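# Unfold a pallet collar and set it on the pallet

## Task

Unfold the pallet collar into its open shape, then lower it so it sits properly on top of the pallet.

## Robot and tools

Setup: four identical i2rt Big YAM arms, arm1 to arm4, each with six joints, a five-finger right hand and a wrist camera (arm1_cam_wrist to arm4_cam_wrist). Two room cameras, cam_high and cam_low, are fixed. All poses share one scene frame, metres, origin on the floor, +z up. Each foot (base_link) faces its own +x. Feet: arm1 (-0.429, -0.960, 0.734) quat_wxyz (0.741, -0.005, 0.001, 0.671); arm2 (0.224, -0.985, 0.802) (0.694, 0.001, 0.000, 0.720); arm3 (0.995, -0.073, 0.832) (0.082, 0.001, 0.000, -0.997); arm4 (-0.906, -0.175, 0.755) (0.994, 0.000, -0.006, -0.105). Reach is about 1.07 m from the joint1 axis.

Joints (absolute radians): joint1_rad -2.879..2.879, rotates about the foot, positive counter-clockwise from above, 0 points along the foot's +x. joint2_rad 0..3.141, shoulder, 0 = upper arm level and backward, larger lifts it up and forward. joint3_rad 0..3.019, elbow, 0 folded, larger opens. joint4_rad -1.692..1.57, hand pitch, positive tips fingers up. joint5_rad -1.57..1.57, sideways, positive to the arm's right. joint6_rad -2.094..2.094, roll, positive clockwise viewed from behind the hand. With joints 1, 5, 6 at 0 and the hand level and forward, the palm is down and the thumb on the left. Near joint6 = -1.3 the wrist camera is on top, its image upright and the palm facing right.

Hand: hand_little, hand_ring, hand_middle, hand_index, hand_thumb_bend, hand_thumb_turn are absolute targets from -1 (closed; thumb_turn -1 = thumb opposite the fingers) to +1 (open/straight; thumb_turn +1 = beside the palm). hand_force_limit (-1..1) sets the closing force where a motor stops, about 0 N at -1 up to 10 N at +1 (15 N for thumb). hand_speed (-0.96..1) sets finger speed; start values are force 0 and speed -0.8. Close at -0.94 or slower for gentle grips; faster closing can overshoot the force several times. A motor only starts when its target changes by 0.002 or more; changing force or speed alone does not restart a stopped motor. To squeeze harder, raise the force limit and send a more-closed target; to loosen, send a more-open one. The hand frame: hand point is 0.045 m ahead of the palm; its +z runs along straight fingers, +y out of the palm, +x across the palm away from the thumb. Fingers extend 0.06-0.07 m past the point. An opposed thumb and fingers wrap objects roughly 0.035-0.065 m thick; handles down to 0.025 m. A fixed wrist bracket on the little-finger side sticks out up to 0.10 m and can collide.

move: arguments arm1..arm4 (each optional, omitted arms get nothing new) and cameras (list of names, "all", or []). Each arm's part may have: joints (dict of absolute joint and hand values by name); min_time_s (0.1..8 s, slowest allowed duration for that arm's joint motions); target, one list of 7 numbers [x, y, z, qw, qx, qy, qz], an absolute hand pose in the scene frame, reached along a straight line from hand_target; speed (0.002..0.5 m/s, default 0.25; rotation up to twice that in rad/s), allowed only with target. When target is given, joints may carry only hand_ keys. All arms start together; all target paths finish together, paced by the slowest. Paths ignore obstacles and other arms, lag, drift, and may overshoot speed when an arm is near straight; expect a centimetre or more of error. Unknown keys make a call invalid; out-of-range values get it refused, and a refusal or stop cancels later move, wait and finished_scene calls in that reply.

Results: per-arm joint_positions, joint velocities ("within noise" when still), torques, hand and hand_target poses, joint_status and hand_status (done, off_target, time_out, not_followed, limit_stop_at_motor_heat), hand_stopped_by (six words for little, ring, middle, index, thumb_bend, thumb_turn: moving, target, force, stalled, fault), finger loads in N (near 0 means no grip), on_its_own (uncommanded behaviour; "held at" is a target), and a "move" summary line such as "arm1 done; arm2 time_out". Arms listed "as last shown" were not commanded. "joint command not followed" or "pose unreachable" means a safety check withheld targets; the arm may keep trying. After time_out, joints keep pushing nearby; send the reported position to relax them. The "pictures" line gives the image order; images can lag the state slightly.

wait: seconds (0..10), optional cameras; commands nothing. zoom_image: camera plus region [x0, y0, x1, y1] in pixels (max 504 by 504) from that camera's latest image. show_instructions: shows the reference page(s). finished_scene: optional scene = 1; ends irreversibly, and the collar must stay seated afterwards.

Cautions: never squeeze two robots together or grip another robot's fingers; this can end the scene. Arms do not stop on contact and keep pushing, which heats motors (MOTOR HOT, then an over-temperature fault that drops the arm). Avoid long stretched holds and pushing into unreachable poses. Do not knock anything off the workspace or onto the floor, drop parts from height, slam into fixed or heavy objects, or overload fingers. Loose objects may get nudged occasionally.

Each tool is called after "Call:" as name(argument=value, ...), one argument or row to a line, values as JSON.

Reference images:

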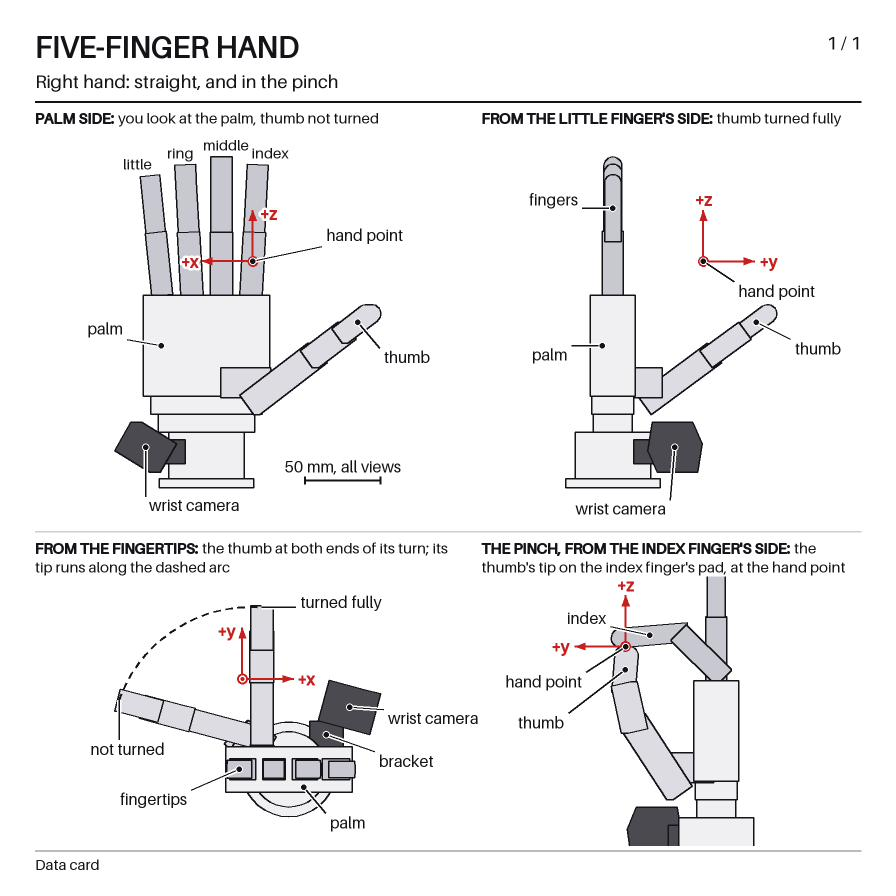

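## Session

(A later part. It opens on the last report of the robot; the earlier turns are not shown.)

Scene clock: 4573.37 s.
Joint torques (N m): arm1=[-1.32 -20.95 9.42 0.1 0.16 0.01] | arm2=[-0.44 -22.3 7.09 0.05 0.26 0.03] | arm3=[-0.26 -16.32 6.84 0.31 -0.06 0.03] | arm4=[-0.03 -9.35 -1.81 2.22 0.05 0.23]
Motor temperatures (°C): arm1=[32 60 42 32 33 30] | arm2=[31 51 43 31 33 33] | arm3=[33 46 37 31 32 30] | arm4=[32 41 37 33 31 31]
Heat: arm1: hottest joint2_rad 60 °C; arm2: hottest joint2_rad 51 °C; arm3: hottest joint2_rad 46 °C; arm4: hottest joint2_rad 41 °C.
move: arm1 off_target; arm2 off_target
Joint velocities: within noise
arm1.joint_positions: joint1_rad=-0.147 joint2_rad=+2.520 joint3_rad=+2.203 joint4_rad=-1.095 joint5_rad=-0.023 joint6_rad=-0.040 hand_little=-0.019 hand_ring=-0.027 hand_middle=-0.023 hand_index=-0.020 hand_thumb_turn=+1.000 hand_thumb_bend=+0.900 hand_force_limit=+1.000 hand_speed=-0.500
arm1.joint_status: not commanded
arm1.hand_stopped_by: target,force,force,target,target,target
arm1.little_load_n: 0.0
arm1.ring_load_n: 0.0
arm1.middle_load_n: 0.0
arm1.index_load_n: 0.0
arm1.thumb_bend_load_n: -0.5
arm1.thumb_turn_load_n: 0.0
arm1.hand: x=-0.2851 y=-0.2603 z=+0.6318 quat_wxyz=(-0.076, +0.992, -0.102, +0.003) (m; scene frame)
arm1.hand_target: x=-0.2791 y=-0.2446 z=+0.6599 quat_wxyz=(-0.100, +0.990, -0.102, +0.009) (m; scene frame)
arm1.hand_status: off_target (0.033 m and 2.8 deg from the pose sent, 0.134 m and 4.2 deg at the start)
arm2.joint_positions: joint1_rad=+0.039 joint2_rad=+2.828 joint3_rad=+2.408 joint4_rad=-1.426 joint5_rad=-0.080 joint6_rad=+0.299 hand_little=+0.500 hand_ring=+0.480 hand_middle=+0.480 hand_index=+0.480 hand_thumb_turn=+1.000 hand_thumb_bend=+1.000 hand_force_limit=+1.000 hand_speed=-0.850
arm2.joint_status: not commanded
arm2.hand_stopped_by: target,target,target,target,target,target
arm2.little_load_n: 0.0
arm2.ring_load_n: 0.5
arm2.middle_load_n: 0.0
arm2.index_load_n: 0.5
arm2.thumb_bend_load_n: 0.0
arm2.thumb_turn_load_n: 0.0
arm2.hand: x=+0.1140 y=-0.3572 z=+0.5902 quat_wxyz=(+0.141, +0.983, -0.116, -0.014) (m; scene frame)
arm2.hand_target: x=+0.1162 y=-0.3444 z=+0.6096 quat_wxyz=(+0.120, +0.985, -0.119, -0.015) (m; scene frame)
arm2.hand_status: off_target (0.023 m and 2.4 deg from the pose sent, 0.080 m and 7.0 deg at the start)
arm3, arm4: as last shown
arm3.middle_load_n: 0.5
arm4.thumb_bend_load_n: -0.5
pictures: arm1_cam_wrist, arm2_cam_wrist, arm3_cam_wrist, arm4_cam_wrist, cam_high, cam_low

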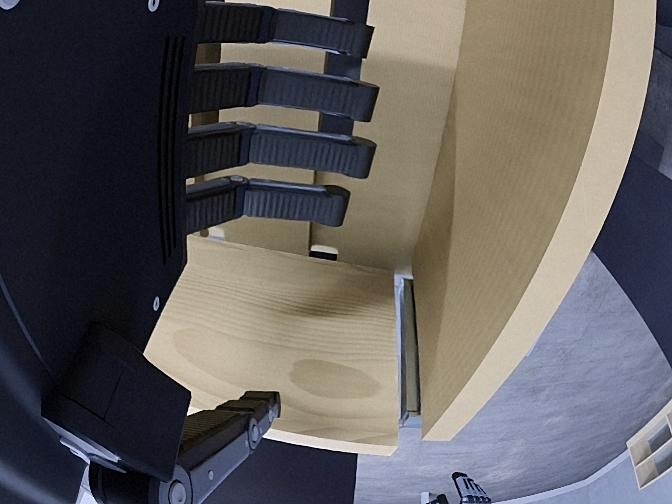

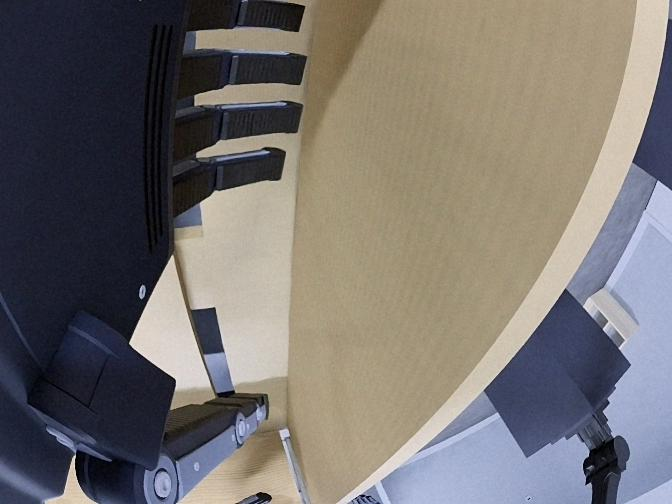

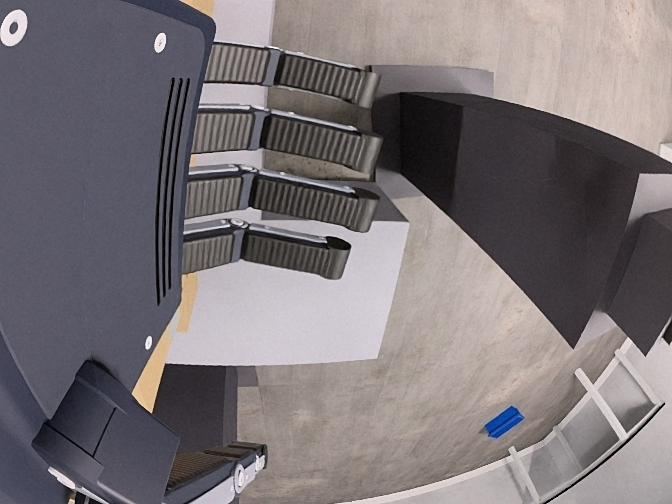

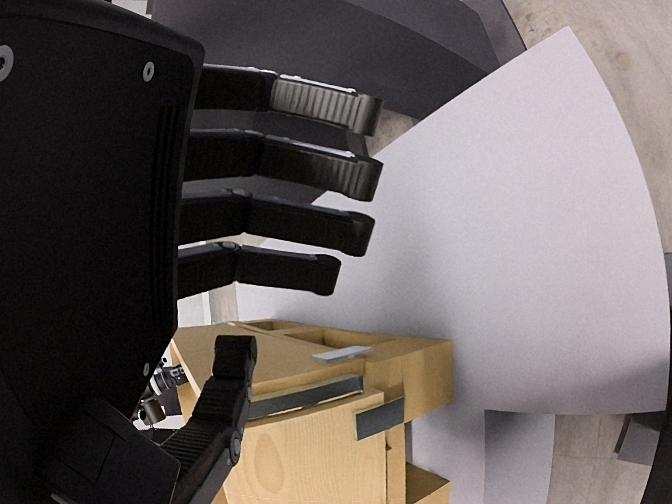

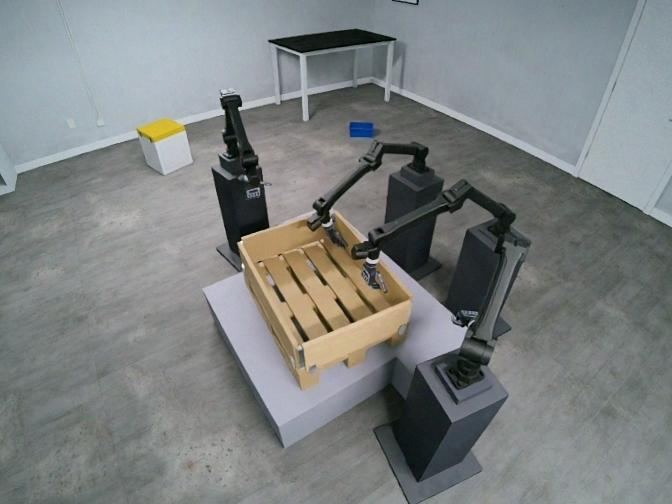

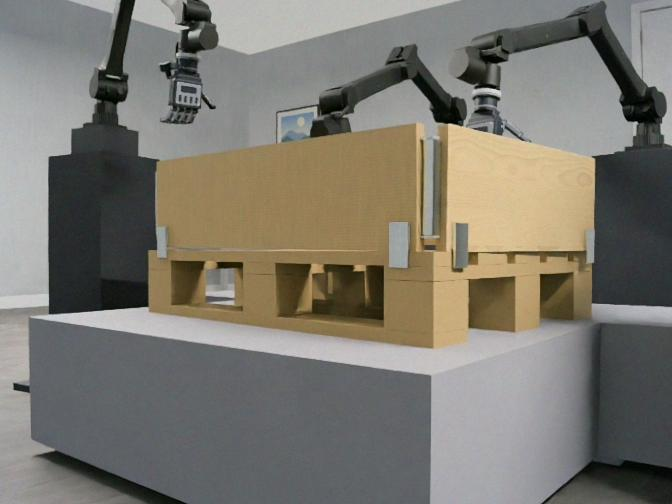

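Call:
move(
  arm1={"target": [-0.279, -0.255, 0.86, -0.05, 0.993, -0.102, 0.010], "speed": 0.15},
  arm2={"target": [0.116, -0.335, 0.86, 0.08, 0.989, -0.119, -0.015], "speed": 0.15},
  cameras=["cam_high", "cam_low", "arm1_cam_wrist", "arm2_cam_wrist"],
)

Call:
zoom_image(
  camera="cam_low",
  region=[130, 210, 270, 280],
)

Call:
zoom_image(
  camera="cam_low",
  region=[260, 210, 480, 300],
)

Call:
zoom_image(
  camera="cam_high",
  region=[230, 190, 430, 390],
)

Scene clock: 4579.37 s.
Joint torques (N m): arm1=[-1.61 -20.01 8.85 0.05 0.16 0.04] | arm2=[-0.38 -20.78 13.93 -0.83 0.25 0.08] | arm3=[-0.91 -15.91 6.93 0.42 -0.11 0.08] | arm4=[0.03 -9.41 -1.85 2.26 0.05 0.22]
Motor temperatures (°C): arm1=[32 60 42 32 33 30] | arm2=[31 51 43 31 33 33] | arm3=[33 46 37 31 32 30] | arm4=[32 41 37 33 31 31]
Heat: arm1: hottest joint2_rad 60 °C; arm2: hottest joint2_rad 51 °C; arm3: hottest joint2_rad 46 °C; arm4: hottest joint2_rad 41 °C.
move: arm1 off_target; arm2 off_target
Joint velocities: within noise
arm1.joint_positions: joint1_rad=-0.147 joint2_rad=+2.516 joint3_rad=+2.773 joint4_rad=-1.673 joint5_rad=-0.012 joint6_rad=-0.040 hand_little=-0.019 hand_ring=-0.027 hand_middle=-0.023 hand_index=-0.020 hand_thumb_turn=+1.000 hand_thumb_bend=+0.900 hand_force_limit=+1.000 hand_speed=-0.500
arm1.joint_status: not commanded
arm1.hand_stopped_by: target,force,force,target,target,target
arm1.little_load_n: 0.0
arm1.ring_load_n: 0.0
arm1.middle_load_n: 0.0
arm1.index_load_n: 0.0
arm1.thumb_bend_load_n: 0.0
arm1.thumb_turn_load_n: 0.0
arm1.hand: x=-0.2832 y=-0.2542 z=+0.8486 quat_wxyz=(-0.073, +0.992, -0.102, +0.008) (m; scene frame)
arm1.hand_target: x=-0.2790 y=-0.2529 z=+0.8599 quat_wxyz=(-0.083, +0.991, -0.105, +0.012) (m; scene frame)
arm1.hand_status: off_target (0.012 m and 2.7 deg from the pose sent, 0.228 m and 3.1 deg at the start; a joint's target at an end of its range on 25 of 69 steps)
arm2.joint_positions: joint1_rad=+0.039 joint2_rad=+2.475 joint3_rad=+2.372 joint4_rad=-1.666 joint5_rad=-0.068 joint6_rad=+0.299 hand_little=+0.500 hand_ring=+0.480 hand_middle=+0.480 hand_index=+0.480 hand_thumb_turn=+1.000 hand_thumb_bend=+1.000 hand_force_limit=+1.000 hand_speed=-0.850
arm2.joint_status: not commanded
arm2.hand_stopped_by: target,target,target,target,target,target
arm2.little_load_n: 0.0
arm2.ring_load_n: 0.0
arm2.middle_load_n: 0.0
arm2.index_load_n: 0.5
arm2.thumb_bend_load_n: 0.0
arm2.thumb_turn_load_n: 0.0
arm2.hand: x=+0.1158 y=-0.3494 z=+0.8257 quat_wxyz=(+0.102, +0.988, -0.114, -0.015) (m; scene frame)
arm2.hand_target: x=+0.1163 y=-0.3344 z=+0.8595 quat_wxyz=(+0.068, +0.990, -0.119, -0.019) (m; scene frame)
arm2.hand_status: off_target (0.037 m and 2.6 deg from the pose sent, 0.271 m and 7.0 deg at the start; a joint's target at an end of its range on 22 of 69 steps)
arm3, arm4: as last shown
arm3.middle_load_n: 0.0
arm3.thumb_bend_load_n: -0.5
arm4.thumb_bend_load_n: 0.0
pictures: arm1_cam_wrist, arm2_cam_wrist, cam_high, cam_low

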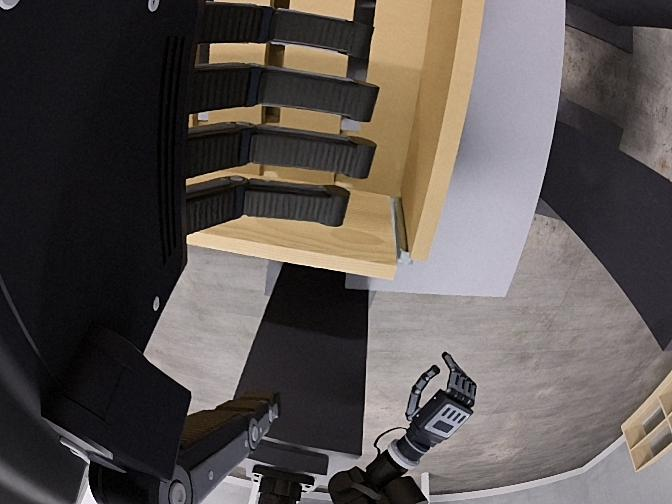

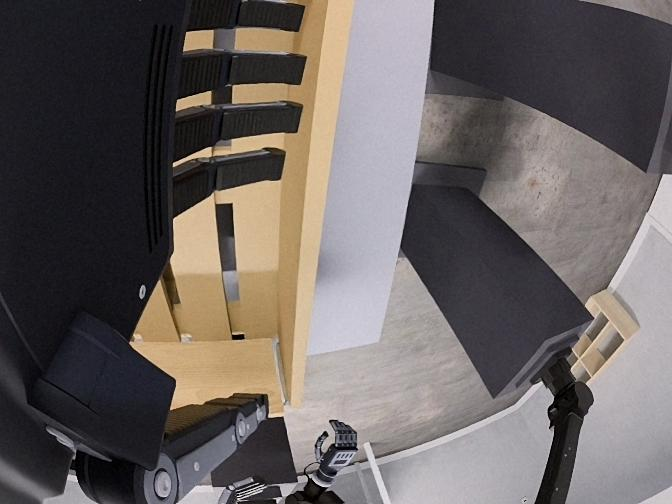

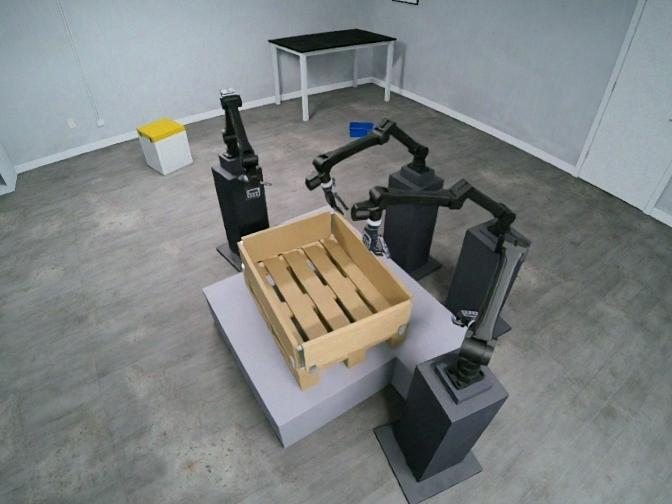

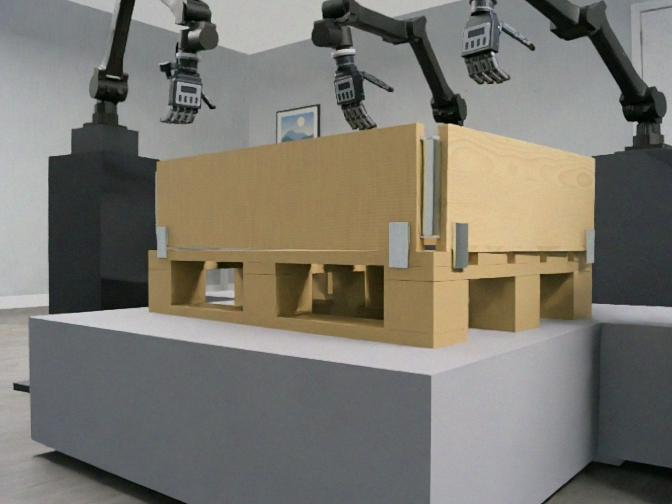

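Scaled by 3.600 from the camera's 672x504 image, which has a finer 960x720 frame.

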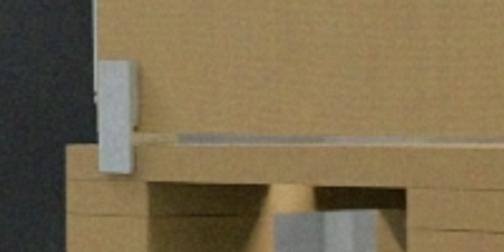

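Scaled by 2.291 from the camera's 672x504 image, which has a finer 960x720 frame.

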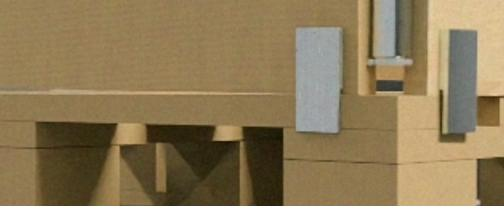

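Scaled by 2.520 from the camera's 672x504 image, which has a finer 960x720 frame.

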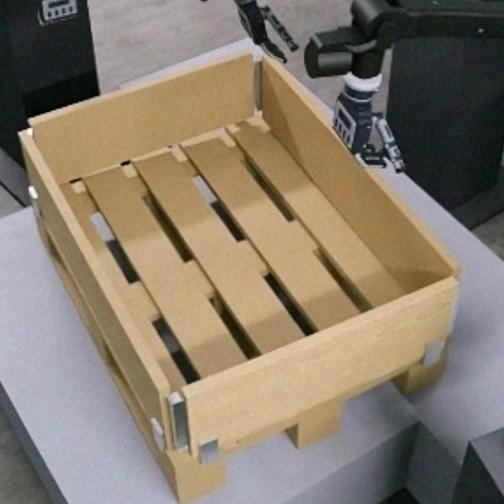

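Call:
move(
  arm1={"target": [-0.34, -0.48, 0.87, -0.05, 0.993, -0.102, 0.010], "speed": 0.15},
  arm2={"target": [0.18, -0.54, 0.89, 0.06, 0.991, -0.119, -0.015], "speed": 0.15},
  arm3={"target": [0.70, 0.13, 0.70, 0.6257, -0.6257, -0.3292, 0.3292], "speed": 0.15},
  cameras=["all"],
)

Scene clock: 4617.20 s.
Joint torques (N m): arm1=[-1.08 -13.8 6.91 0.87 0.17 0.02] | arm2=[-0.97 -14.56 7.5 0.27 0.28 -0.13] | arm3=[-0.21 -7.3 -1.88 2.66 -0.15 -0.12] | arm4=[0.03 -9.41 -1.84 2.26 0.04 0.22]
Motor temperatures (°C): arm1=[32 57 43 32 33 29] | arm2=[31 51 45 31 33 33] | arm3=[33 45 37 31 32 30] | arm4=[32 40 37 33 31 31]
Heat: arm1: hottest joint2_rad 57 °C; arm2: hottest joint2_rad 51 °C; arm3: hottest joint2_rad 45 °C; arm4: hottest joint2_rad 40 °C.
move: arm1 off_target; arm2 off_target; arm3 off_target
Joint velocities: within noise
arm1.joint_positions: joint1_rad=-0.147 joint2_rad=+1.734 joint3_rad=+1.499 joint4_rad=-1.262 joint5_rad=-0.012 joint6_rad=-0.040 hand_little=-0.019 hand_ring=-0.027 hand_middle=-0.023 hand_index=-0.020 hand_thumb_turn=+1.000 hand_thumb_bend=+0.900 hand_force_limit=+1.000 hand_speed=-0.500
arm1.joint_status: not commanded
arm1.hand_stopped_by: target,force,force,target,target,target
arm1.little_load_n: 0.5
arm1.ring_load_n: 0.0
arm1.middle_load_n: 0.0
arm1.index_load_n: 0.0
arm1.thumb_bend_load_n: 0.0
arm1.thumb_turn_load_n: 0.0
arm1.hand: x=-0.3415 y=-0.4852 z=+0.8628 quat_wxyz=(-0.033, +0.994, -0.103, +0.003) (m; scene frame)
arm1.hand_target: x=-0.3402 y=-0.4810 z=+0.8718 quat_wxyz=(-0.050, +0.994, -0.102, +0.007) (m; scene frame)
arm1.hand_status: off_target (0.009 m and 2.1 deg from the pose sent, 0.234 m and 2.7 deg at the start)
arm2.joint_positions: joint1_rad=-0.039 joint2_rad=+1.820 joint3_rad=+1.428 joint4_rad=-1.345 joint5_rad=-0.047 joint6_rad=+0.239 hand_little=+0.500 hand_ring=+0.480 hand_middle=+0.480 hand_index=+0.480 hand_thumb_turn=+1.000 hand_thumb_bend=+1.000 hand_force_limit=+1.000 hand_speed=-0.850
arm2.joint_status: not commanded
arm2.hand_stopped_by: target,target,target,target,target,target
arm2.little_load_n: 0.0
arm2.ring_load_n: 0.0
arm2.middle_load_n: 0.0
arm2.index_load_n: 0.0
arm2.thumb_bend_load_n: 0.0
arm2.thumb_turn_load_n: 0.0
arm2.hand: x=+0.1725 y=-0.5451 z=+0.8843 quat_wxyz=(+0.084, +0.989, -0.122, -0.014) (m; scene frame)
arm2.hand_target: x=+0.1787 y=-0.5432 z=+0.8930 quat_wxyz=(+0.066, +0.990, -0.122, -0.014) (m; scene frame)
arm2.hand_status: off_target (0.011 m and 2.8 deg from the pose sent, 0.211 m and 4.9 deg at the start)
arm3.joint_positions: joint1_rad=-0.954 joint2_rad=+2.247 joint3_rad=+0.239 joint4_rad=+1.540 joint5_rad=-0.258 joint6_rad=-0.077 hand_little=-0.039 hand_ring=-0.049 hand_middle=-0.070 hand_index=-0.080 hand_thumb_turn=+1.000 hand_thumb_bend=+1.000 hand_force_limit=+1.000 hand_speed=-0.300
arm3.joint_status: not commanded
arm3.hand_stopped_by: force,target,target,target,target,target
arm3.little_load_n: -0.5
arm3.ring_load_n: 0.0
arm3.middle_load_n: 0.0
arm3.index_load_n: 0.0
arm3.thumb_bend_load_n: 0.0
arm3.thumb_turn_load_n: -0.5
arm3.hand: x=+0.6961 y=+0.1233 z=+0.6979 quat_wxyz=(+0.450, -0.740, -0.414, +0.281) (m; scene frame)
arm3.hand_target: x=+0.6946 y=+0.1297 z=+0.7012 quat_wxyz=(+0.464, -0.731, -0.416, +0.279) (m; scene frame)
arm3.hand_status: off_target (0.008 m and 26.6 deg from the pose sent, 0.258 m and 101.3 deg at the start; pose on its path clipped on 36 of 198 steps; a joint's target at an end of its range on 63 of 198 steps)
arm4.joint_positions: joint1_rad=-0.856 joint2_rad=+2.282 joint3_rad=+0.258 joint4_rad=+1.540 joint5_rad=-0.356 joint6_rad=-0.156 hand_little=-0.210 hand_ring=-0.150 hand_middle=-0.098 hand_index=-0.020 hand_thumb_turn=+1.000 hand_thumb_bend=-0.100 hand_force_limit=+1.000 hand_speed=+0.300
arm4.joint_status: not commanded
arm4.hand_stopped_by: target,target,target,target,target,target
arm4.little_load_n: 0.0
arm4.ring_load_n: 0.0
arm4.middle_load_n: 0.0
arm4.index_load_n: 0.0
arm4.thumb_bend_load_n: 0.0
arm4.thumb_turn_load_n: 0.0
arm4.hand: x=-0.6615 y=-0.4340 z=+0.6157 quat_wxyz=(-0.242, +0.357, -0.765, +0.478) (m; scene frame)
arm4.hand_target: x=-0.6569 y=-0.4353 z=+0.6207 quat_wxyz=(-0.247, +0.353, -0.760, +0.486) (m; scene frame)
arm4.hand_status: not commanded
pictures: arm1_cam_wrist, arm2_cam_wrist, arm3_cam_wrist, arm4_cam_wrist, cam_high, cam_low

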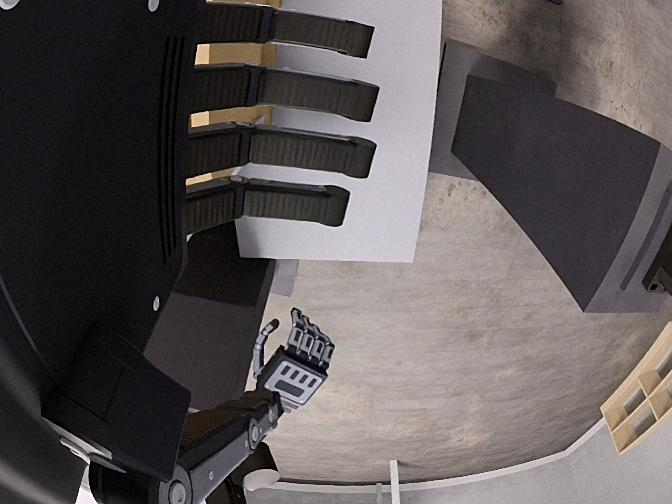

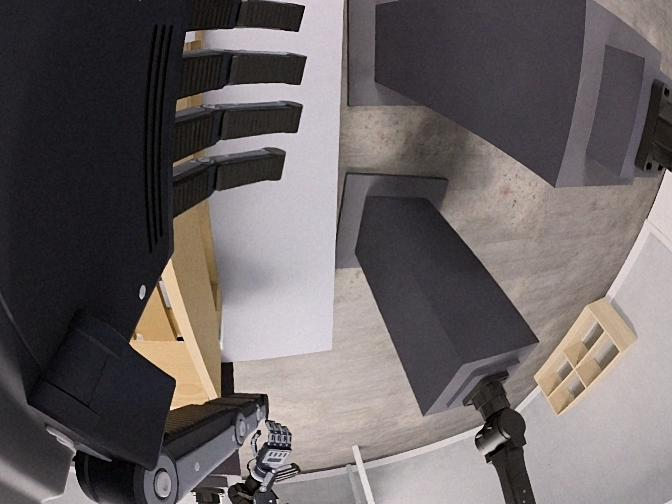

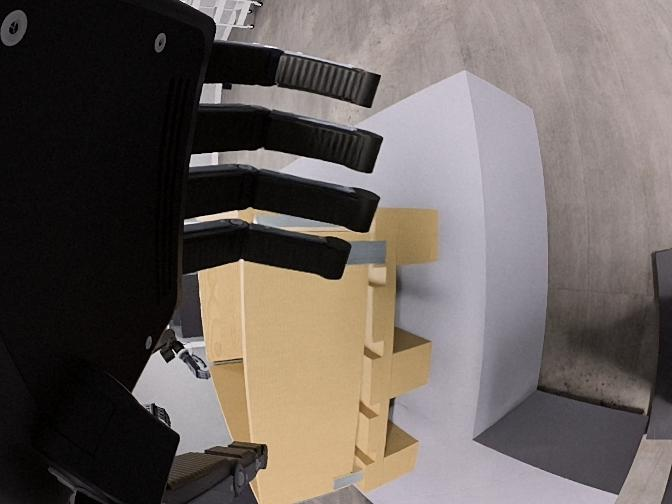

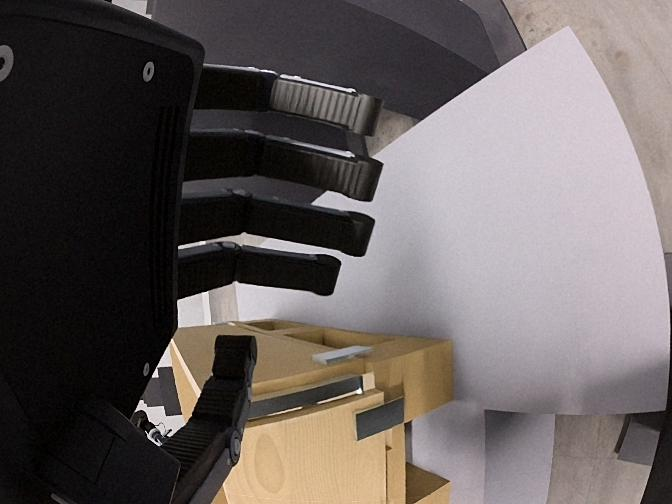

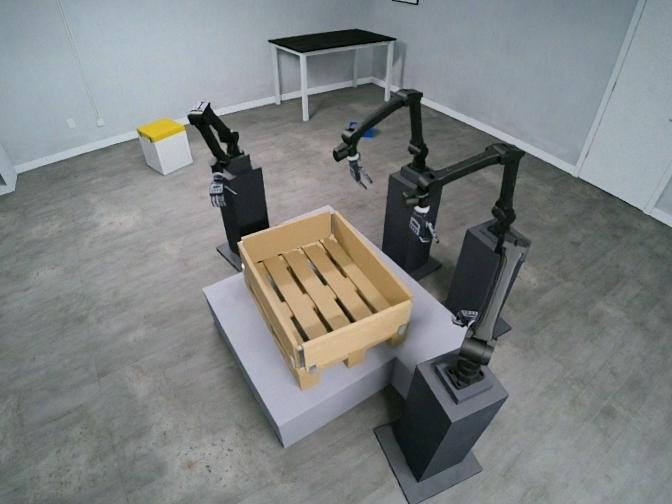

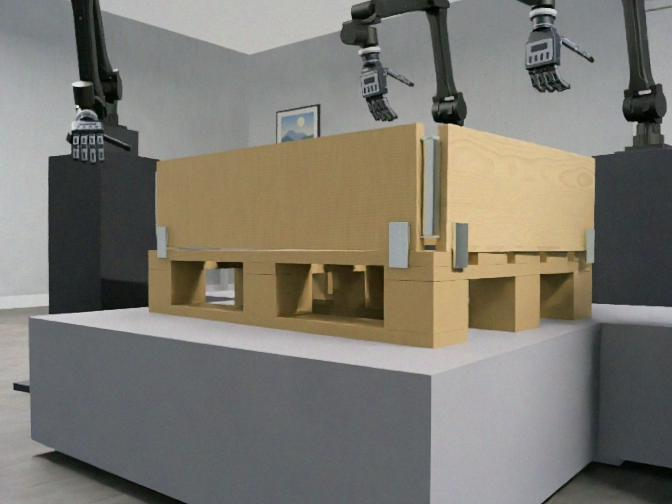

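Great view from arm3. Zoom in.

Call:
zoom_image(
  camera="arm3_cam_wrist",
  region=[230, 190, 450, 360],
)

Call:
zoom_image(
  camera="arm3_cam_wrist",
  region=[230, 330, 450, 500],
)

Call:
zoom_image(
  camera="cam_high",
  region=[240, 200, 430, 390],
)

Scaled by 2.291 from the camera's 672x504 image, which has a finer 960x720 frame.

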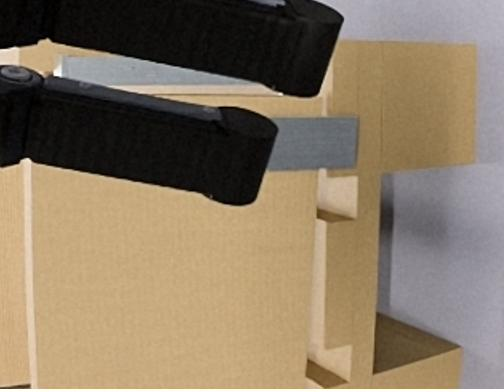

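Scaled by 2.291 from the camera's 672x504 image, which has a finer 960x720 frame.

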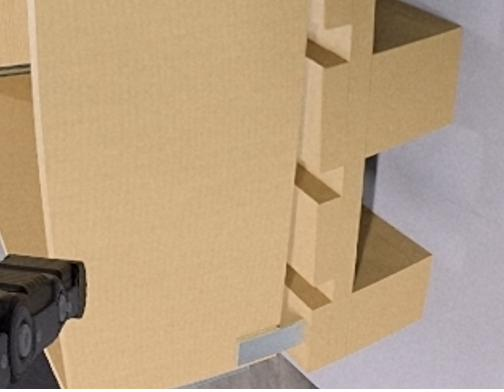

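Scaled by 2.653 from the camera's 672x504 image, which has a finer 960x720 frame.

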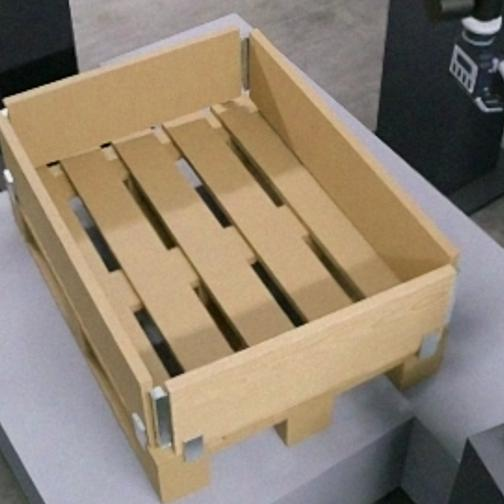

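Call:
zoom_image(
  camera="arm3_cam_wrist",
  region=[310, 430, 400, 500],
)

Call:
zoom_image(
  camera="arm3_cam_wrist",
  region=[320, 200, 410, 290],
)

Call:
zoom_image(
  camera="arm2_cam_wrist",
  region=[120, 200, 260, 440],
)

Scaled by 5.600 from the camera's 672x504 image, which has a finer 960x720 frame.

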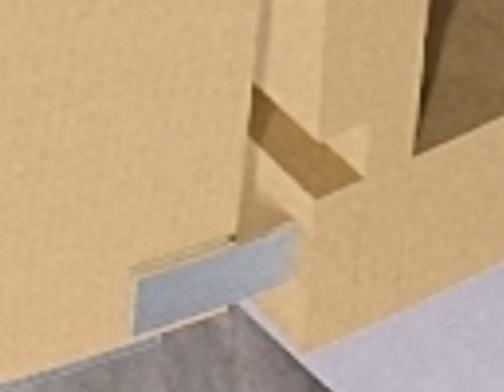

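Scaled by 5.600 from the camera's 672x504 image, which has a finer 960x720 frame.

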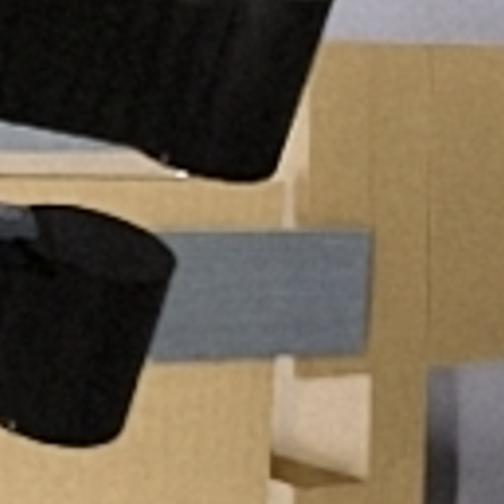

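Scaled by 2.100 from the camera's 672x504 image, which has a finer 960x720 frame.

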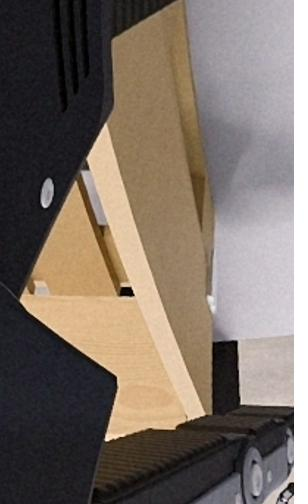

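Call:
move(
  arm3={"target": [0.68, -0.22, 0.66, 0.5, -0.5, -0.5, 0.5], "speed": 0.15},
  cameras=["arm3_cam_wrist", "cam_high", "cam_low"],
)

Scene clock: 4699.70 s.
Joint torques (N m): arm1=[-1.2 -13.8 6.94 0.84 0.18 0.03] | arm2=[-1.03 -14.62 7.5 0.28 0.28 -0.12] | arm3=[1.2 -7.59 -3.04 2.04 0.53 0.12] | arm4=[0.09 -9.41 -1.84 2.25 0.04 0.23]
Motor temperatures (°C): arm1=[32 54 40 32 32 29] | arm2=[31 48 43 30 33 33] | arm3=[33 43 35 31 32 30] | arm4=[32 40 36 33 31 31]
Heat: arm1: hottest joint2_rad 54 °C; arm2: hottest joint2_rad 48 °C; arm3: hottest joint2_rad 43 °C; arm4: hottest joint2_rad 40 °C.
move: arm3 off_target
Joint velocities: within noise
arm1, arm2, arm4: as last shown
arm1.little_load_n: 0.0
arm3.joint_positions: joint1_rad=+0.696 joint2_rad=+2.492 joint3_rad=+0.357 joint4_rad=+1.544 joint5_rad=+1.058 joint6_rad=+0.389 hand_little=-0.039 hand_ring=-0.049 hand_middle=-0.070 hand_index=-0.080 hand_thumb_turn=+1.000 hand_thumb_bend=+1.000 hand_force_limit=+1.000 hand_speed=-0.300
arm3.joint_status: not commanded
arm3.hand_stopped_by: force,target,target,target,target,target
arm3.little_load_n: 0.0
arm3.ring_load_n: 0.0
arm3.middle_load_n: 0.0
arm3.index_load_n: 0.0
arm3.thumb_bend_load_n: 0.0
arm3.thumb_turn_load_n: 0.0
arm3.hand: x=+0.6814 y=-0.2165 z=+0.6578 quat_wxyz=(+0.504, -0.601, -0.526, +0.329) (m; scene frame)
arm3.hand_target: x=+0.6796 y=-0.2206 z=+0.6602 quat_wxyz=(+0.501, -0.606, -0.515, +0.343) (m; scene frame)
arm3.hand_status: off_target (0.004 m and 23.0 deg from the pose sent, 0.346 m and 39.2 deg at the start; pose on its path clipped on 64 of 97 steps; a joint's target at an end of its range on 97 of 97 steps)
pictures: arm3_cam_wrist, cam_high, cam_low

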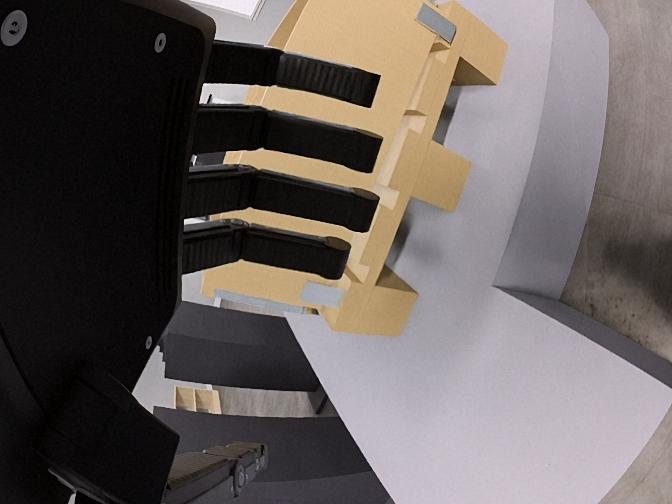

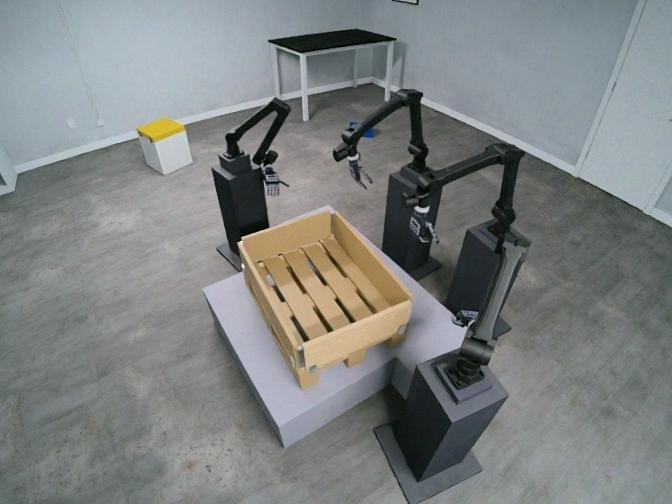

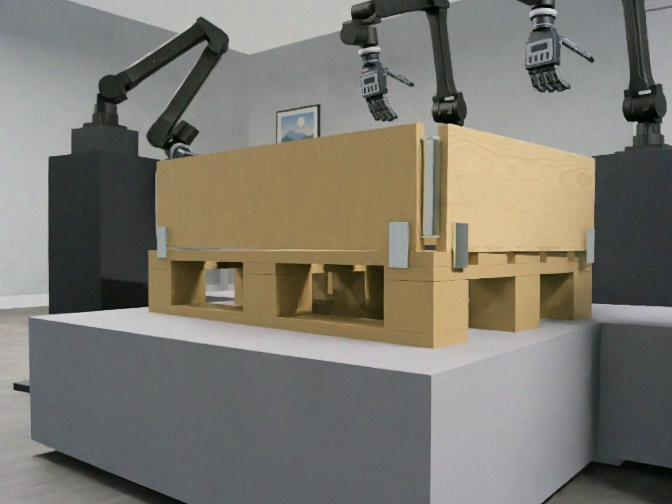

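Call:
zoom_image(
  camera="arm3_cam_wrist",
  region=[280, 250, 430, 350],
)

Call:
zoom_image(
  camera="arm3_cam_wrist",
  region=[360, 0, 530, 120],
)

Scaled by 3.360 from the camera's 672x504 image, which has a finer 960x720 frame.

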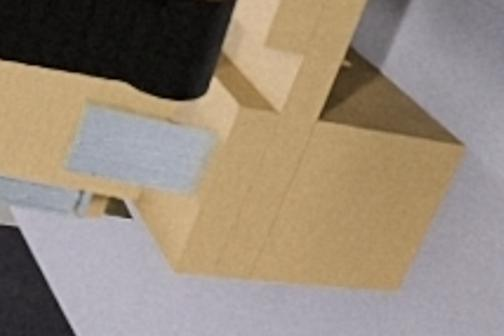

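Scaled by 2.965 from the camera's 672x504 image, which has a finer 960x720 frame.

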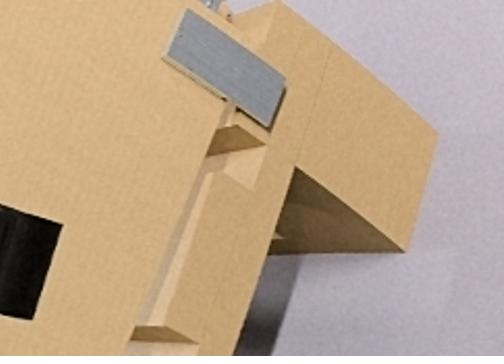

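Call:
move(
  arm2={"target": [0.45, -0.62, 0.66, 0.683, -0.683, 0.183, -0.183], "speed": 0.15},
  cameras=["arm2_cam_wrist", "cam_high"],
)

Scene clock: 4715.87 s.
Joint torques (N m): arm1=[-1.14 -13.74 6.93 0.85 0.16 0.02] | arm2=[-1.08 -8.41 -0.77 2.48 -0.22 -0.11] | arm3=[0.44 -7.47 -2.93 2.11 0.51 0.12] | arm4=[0.15 -9.35 -1.84 2.24 0.04 0.23]
Motor temperatures (°C): arm1=[32 53 40 32 32 29] | arm2=[31 48 43 30 33 33] | arm3=[33 43 35 31 32 30] | arm4=[32 40 36 33 31 31]
Heat: arm1: hottest joint2_rad 53 °C; arm2: hottest joint2_rad 48 °C; arm3: hottest joint2_rad 43 °C; arm4: hottest joint2_rad 40 °C.
move: arm2 off_target
Joint velocities: within noise
arm1, arm3, arm4: as last shown
arm2.joint_positions: joint1_rad=-0.746 joint2_rad=+2.304 joint3_rad=+0.404 joint4_rad=+1.542 joint5_rad=-0.238 joint6_rad=-0.060 hand_little=+0.500 hand_ring=+0.480 hand_middle=+0.480 hand_index=+0.480 hand_thumb_turn=+1.000 hand_thumb_bend=+1.000 hand_force_limit=+1.000 hand_speed=-0.850
arm2.joint_status: not commanded
arm2.hand_stopped_by: target,target,target,target,target,target
arm2.little_load_n: 0.0
arm2.ring_load_n: 0.0
arm2.middle_load_n: 0.0
arm2.index_load_n: 0.0
arm2.thumb_bend_load_n: 0.0
arm2.thumb_turn_load_n: 0.0
arm2.hand: x=+0.4434 y=-0.6188 z=+0.6596 quat_wxyz=(-0.562, +0.795, -0.197, +0.121) (m; scene frame)
arm2.hand_target: x=+0.4496 y=-0.6176 z=+0.6610 quat_wxyz=(-0.569, +0.789, -0.192, +0.129) (m; scene frame)
arm2.hand_status: off_target (0.007 m and 20.3 deg from the pose sent, 0.365 m and 100.7 deg at the start; pose on its path clipped on 19 of 192 steps; a joint's target at an end of its range on 49 of 192 steps)
arm3.joint_positions: joint1_rad=+0.704 joint2_rad=+2.492 joint3_rad=+0.357 joint4_rad=+1.544 joint5_rad=+1.058 joint6_rad=+0.390 hand_little=-0.039 hand_ring=-0.049 hand_middle=-0.070 hand_index=-0.080 hand_thumb_turn=+1.000 hand_thumb_bend=+1.000 hand_force_limit=+1.000 hand_speed=-0.300
arm3.thumb_turn_load_n: -0.5
arm3.hand: x=+0.6824 y=-0.2190 z=+0.6579 quat_wxyz=(+0.502, -0.599, -0.528, +0.331) (m; scene frame)
arm3.hand_target: x=+0.6807 y=-0.2230 z=+0.6602 quat_wxyz=(+0.499, -0.604, -0.517, +0.345) (m; scene frame)
pictures: arm2_cam_wrist, cam_high

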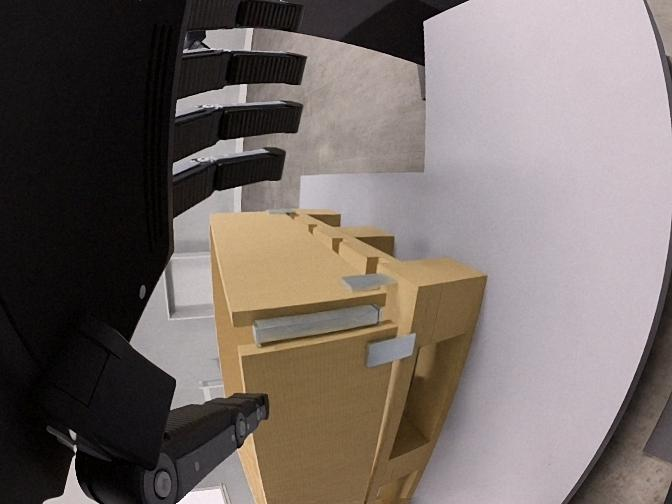

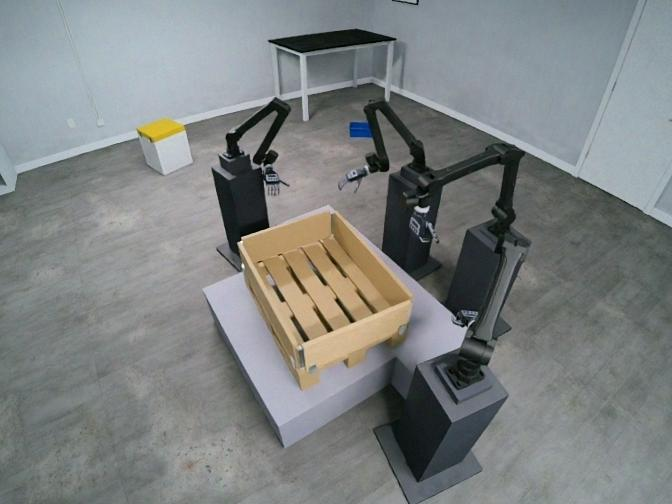

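Call:
zoom_image(
  camera="arm2_cam_wrist",
  region=[320, 240, 500, 390],
)

Call:
zoom_image(
  camera="arm2_cam_wrist",
  region=[220, 200, 460, 400],
)

Scaled by 2.800 from the camera's 672x504 image, which has a finer 960x720 frame.

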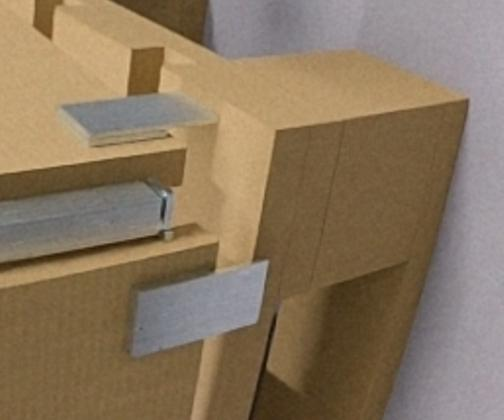

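Scaled by 2.100 from the camera's 672x504 image, which has a finer 960x720 frame.

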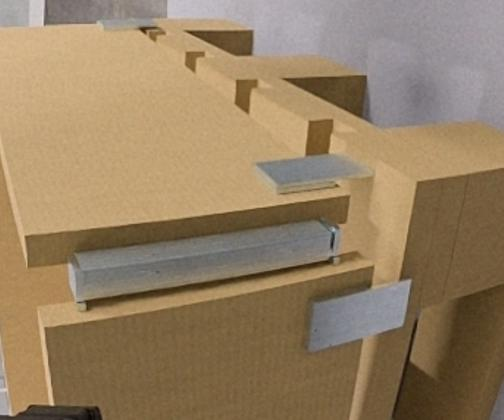

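Call:
move(
  arm3={"target": [0.60, -0.28, 0.86, 0.0, 0.7203, 0.6937, 0.0], "speed": 0.2, "joints": {"hand_little": 1, "hand_ring": 1, "hand_middle": 1, "hand_index": 1, "hand_thumb_turn": -1, "hand_thumb_bend": 1, "hand_speed": 0}},
  cameras=["arm3_cam_wrist", "cam_high"],
)

Scene clock: 4796.63 s.
Joint torques (N m): arm1=[-1.2 -13.74 6.91 0.88 0.16 0.02] | arm2=[-1.08 -8.41 -0.77 2.51 -0.2 -0.11] | arm3=[-0.91 -11.4 10.04 -0.83 -0.06 -0.16] | arm4=[-0.03 -9.41 -1.85 2.25 0.04 0.22]
Motor temperatures (°C): arm1=[32 52 40 32 32 29] | arm2=[31 45 40 31 33 33] | arm3=[33 42 35 31 32 30] | arm4=[32 39 36 33 31 31]
Heat: arm1: hottest joint2_rad 52 °C; arm2: hottest joint2_rad 45 °C; arm3: hottest joint2_rad 42 °C; arm4: hottest joint2_rad 39 °C.
move: arm3 off_target
Joint velocities: within noise
arm1, arm2, arm4: as last shown
arm2.joint_positions: joint1_rad=-0.746 joint2_rad=+2.304 joint3_rad=+0.404 joint4_rad=+1.542 joint5_rad=-0.238 joint6_rad=-0.061 hand_little=+0.500 hand_ring=+0.480 hand_middle=+0.480 hand_index=+0.480 hand_thumb_turn=+1.000 hand_thumb_bend=+1.000 hand_force_limit=+1.000 hand_speed=-0.850
arm2.thumb_turn_load_n: -0.5
arm2.hand: x=+0.4435 y=-0.6189 z=+0.6595 quat_wxyz=(-0.561, +0.795, -0.196, +0.122) (m; scene frame)
arm2.hand_target: x=+0.4497 y=-0.6176 z=+0.6610 quat_wxyz=(-0.569, +0.789, -0.191, +0.129) (m; scene frame)
arm3.joint_positions: joint1_rad=+0.199 joint2_rad=+1.737 joint3_rad=+1.164 joint4_rad=-1.024 joint5_rad=+0.003 joint6_rad=+0.429 hand_little=+1.000 hand_ring=+1.000 hand_middle=+1.000 hand_index=+1.000 hand_thumb_turn=-1.000 hand_thumb_bend=+1.000 hand_force_limit=+1.000 hand_speed=+0.000
arm3.joint_status: all done
arm3.hand_stopped_by: target,target,target,target,target,target
arm3.little_load_n: 0.0
arm3.ring_load_n: 0.0
arm3.middle_load_n: 0.0
arm3.index_load_n: 0.0
arm3.thumb_bend_load_n: 0.0
arm3.thumb_turn_load_n: 0.0
arm3.hand: x=+0.6175 y=-0.2724 z=+0.8493 quat_wxyz=(-0.004, -0.730, -0.684, -0.014) (m; scene frame)
arm3.hand_target: x=+0.6034 y=-0.2748 z=+0.8588 quat_wxyz=(-0.002, -0.726, -0.688, -0.004) (m; scene frame)
arm3.hand_status: off_target (0.022 m and 2.3 deg from the pose sent, 0.227 m and 74.2 deg at the start)
pictures: arm3_cam_wrist, cam_high

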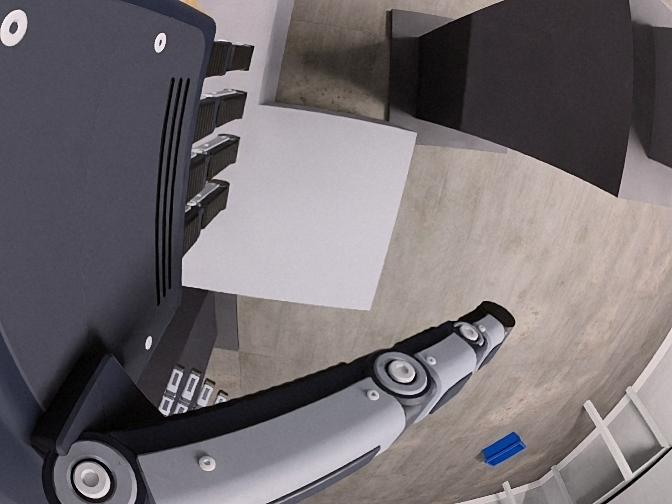

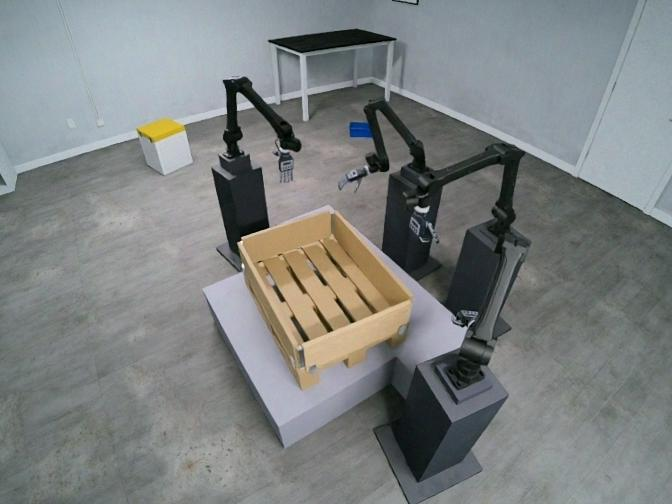

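Call:
move(
  arm3={"target": [0.41, -0.34, 0.80, 0.0, 0.7203, 0.6937, 0.0], "speed": 0.15},
  cameras=["arm3_cam_wrist", "cam_high", "arm2_cam_wrist"],
)

Scene clock: 4800.13 s.
Joint torques (N m): arm1=[-1.03 -13.86 6.9 0.87 0.17 0.01] | arm2=[-1.03 -8.35 -0.79 2.48 -0.21 -0.11] | arm3=[0.15 -18.55 11.11 -0.75 -0.08 -0.15] | arm4=[-0.03 -9.41 -1.81 2.24 0.03 0.22]
Motor temperatures (°C): arm1=[32 52 40 32 32 29] | arm2=[31 45 40 31 33 33] | arm3=[33 42 36 31 32 30] | arm4=[32 39 36 33 31 31]
Heat: arm1: hottest joint2_rad 52 °C; arm2: hottest joint2_rad 45 °C; arm3: hottest joint2_rad 42 °C; arm4: hottest joint2_rad 39 °C.
move: arm3 off_target
Joint velocities: within noise
arm1, arm2, arm4: as last shown
arm1.thumb_bend_load_n: -0.5
arm3.joint_positions: joint1_rad=+0.199 joint2_rad=+2.299 joint3_rad=+1.901 joint4_rad=-1.200 joint5_rad=+0.003 joint6_rad=+0.401 hand_little=+1.000 hand_ring=+1.000 hand_middle=+1.000 hand_index=+1.000 hand_thumb_turn=-1.000 hand_thumb_bend=+1.000 hand_force_limit=+1.000 hand_speed=+0.000
arm3.joint_status: not commanded
arm3.hand_stopped_by: target,target,target,target,target,target
arm3.little_load_n: 0.0
arm3.ring_load_n: 0.5
arm3.middle_load_n: 0.0
arm3.index_load_n: 0.0
arm3.thumb_bend_load_n: -0.5
arm3.thumb_turn_load_n: 0.0
arm3.hand: x=+0.4283 y=-0.3433 z=+0.7831 quat_wxyz=(-0.005, -0.720, -0.694, -0.014) (m; scene frame)
arm3.hand_target: x=+0.4121 y=-0.3435 z=+0.7984 quat_wxyz=(+0.000, -0.717, -0.697, +0.001) (m; scene frame)
arm3.hand_status: off_target (0.025 m and 1.7 deg from the pose sent, 0.224 m and 2.3 deg at the start)
pictures: arm2_cam_wrist, arm3_cam_wrist, cam_high

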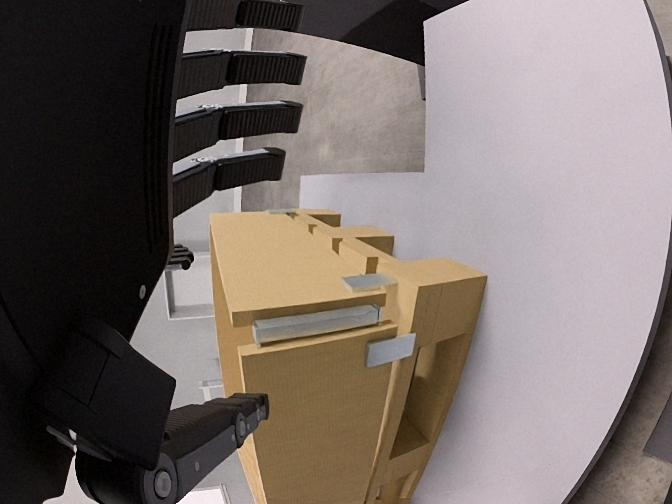

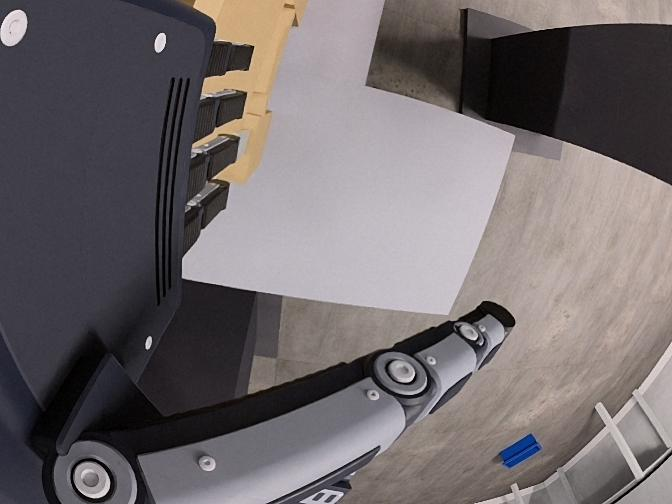

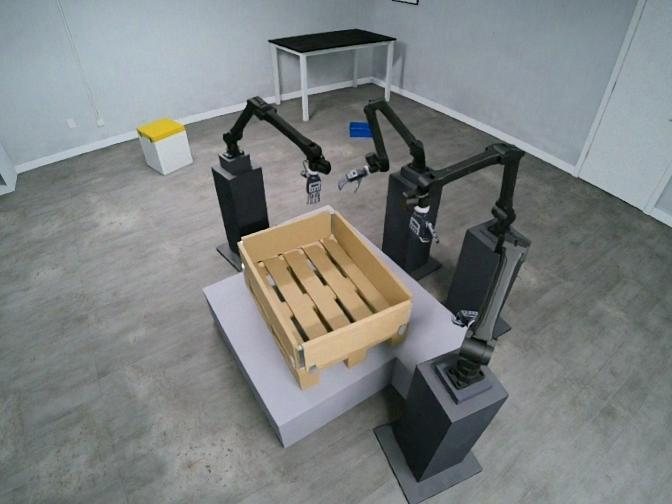

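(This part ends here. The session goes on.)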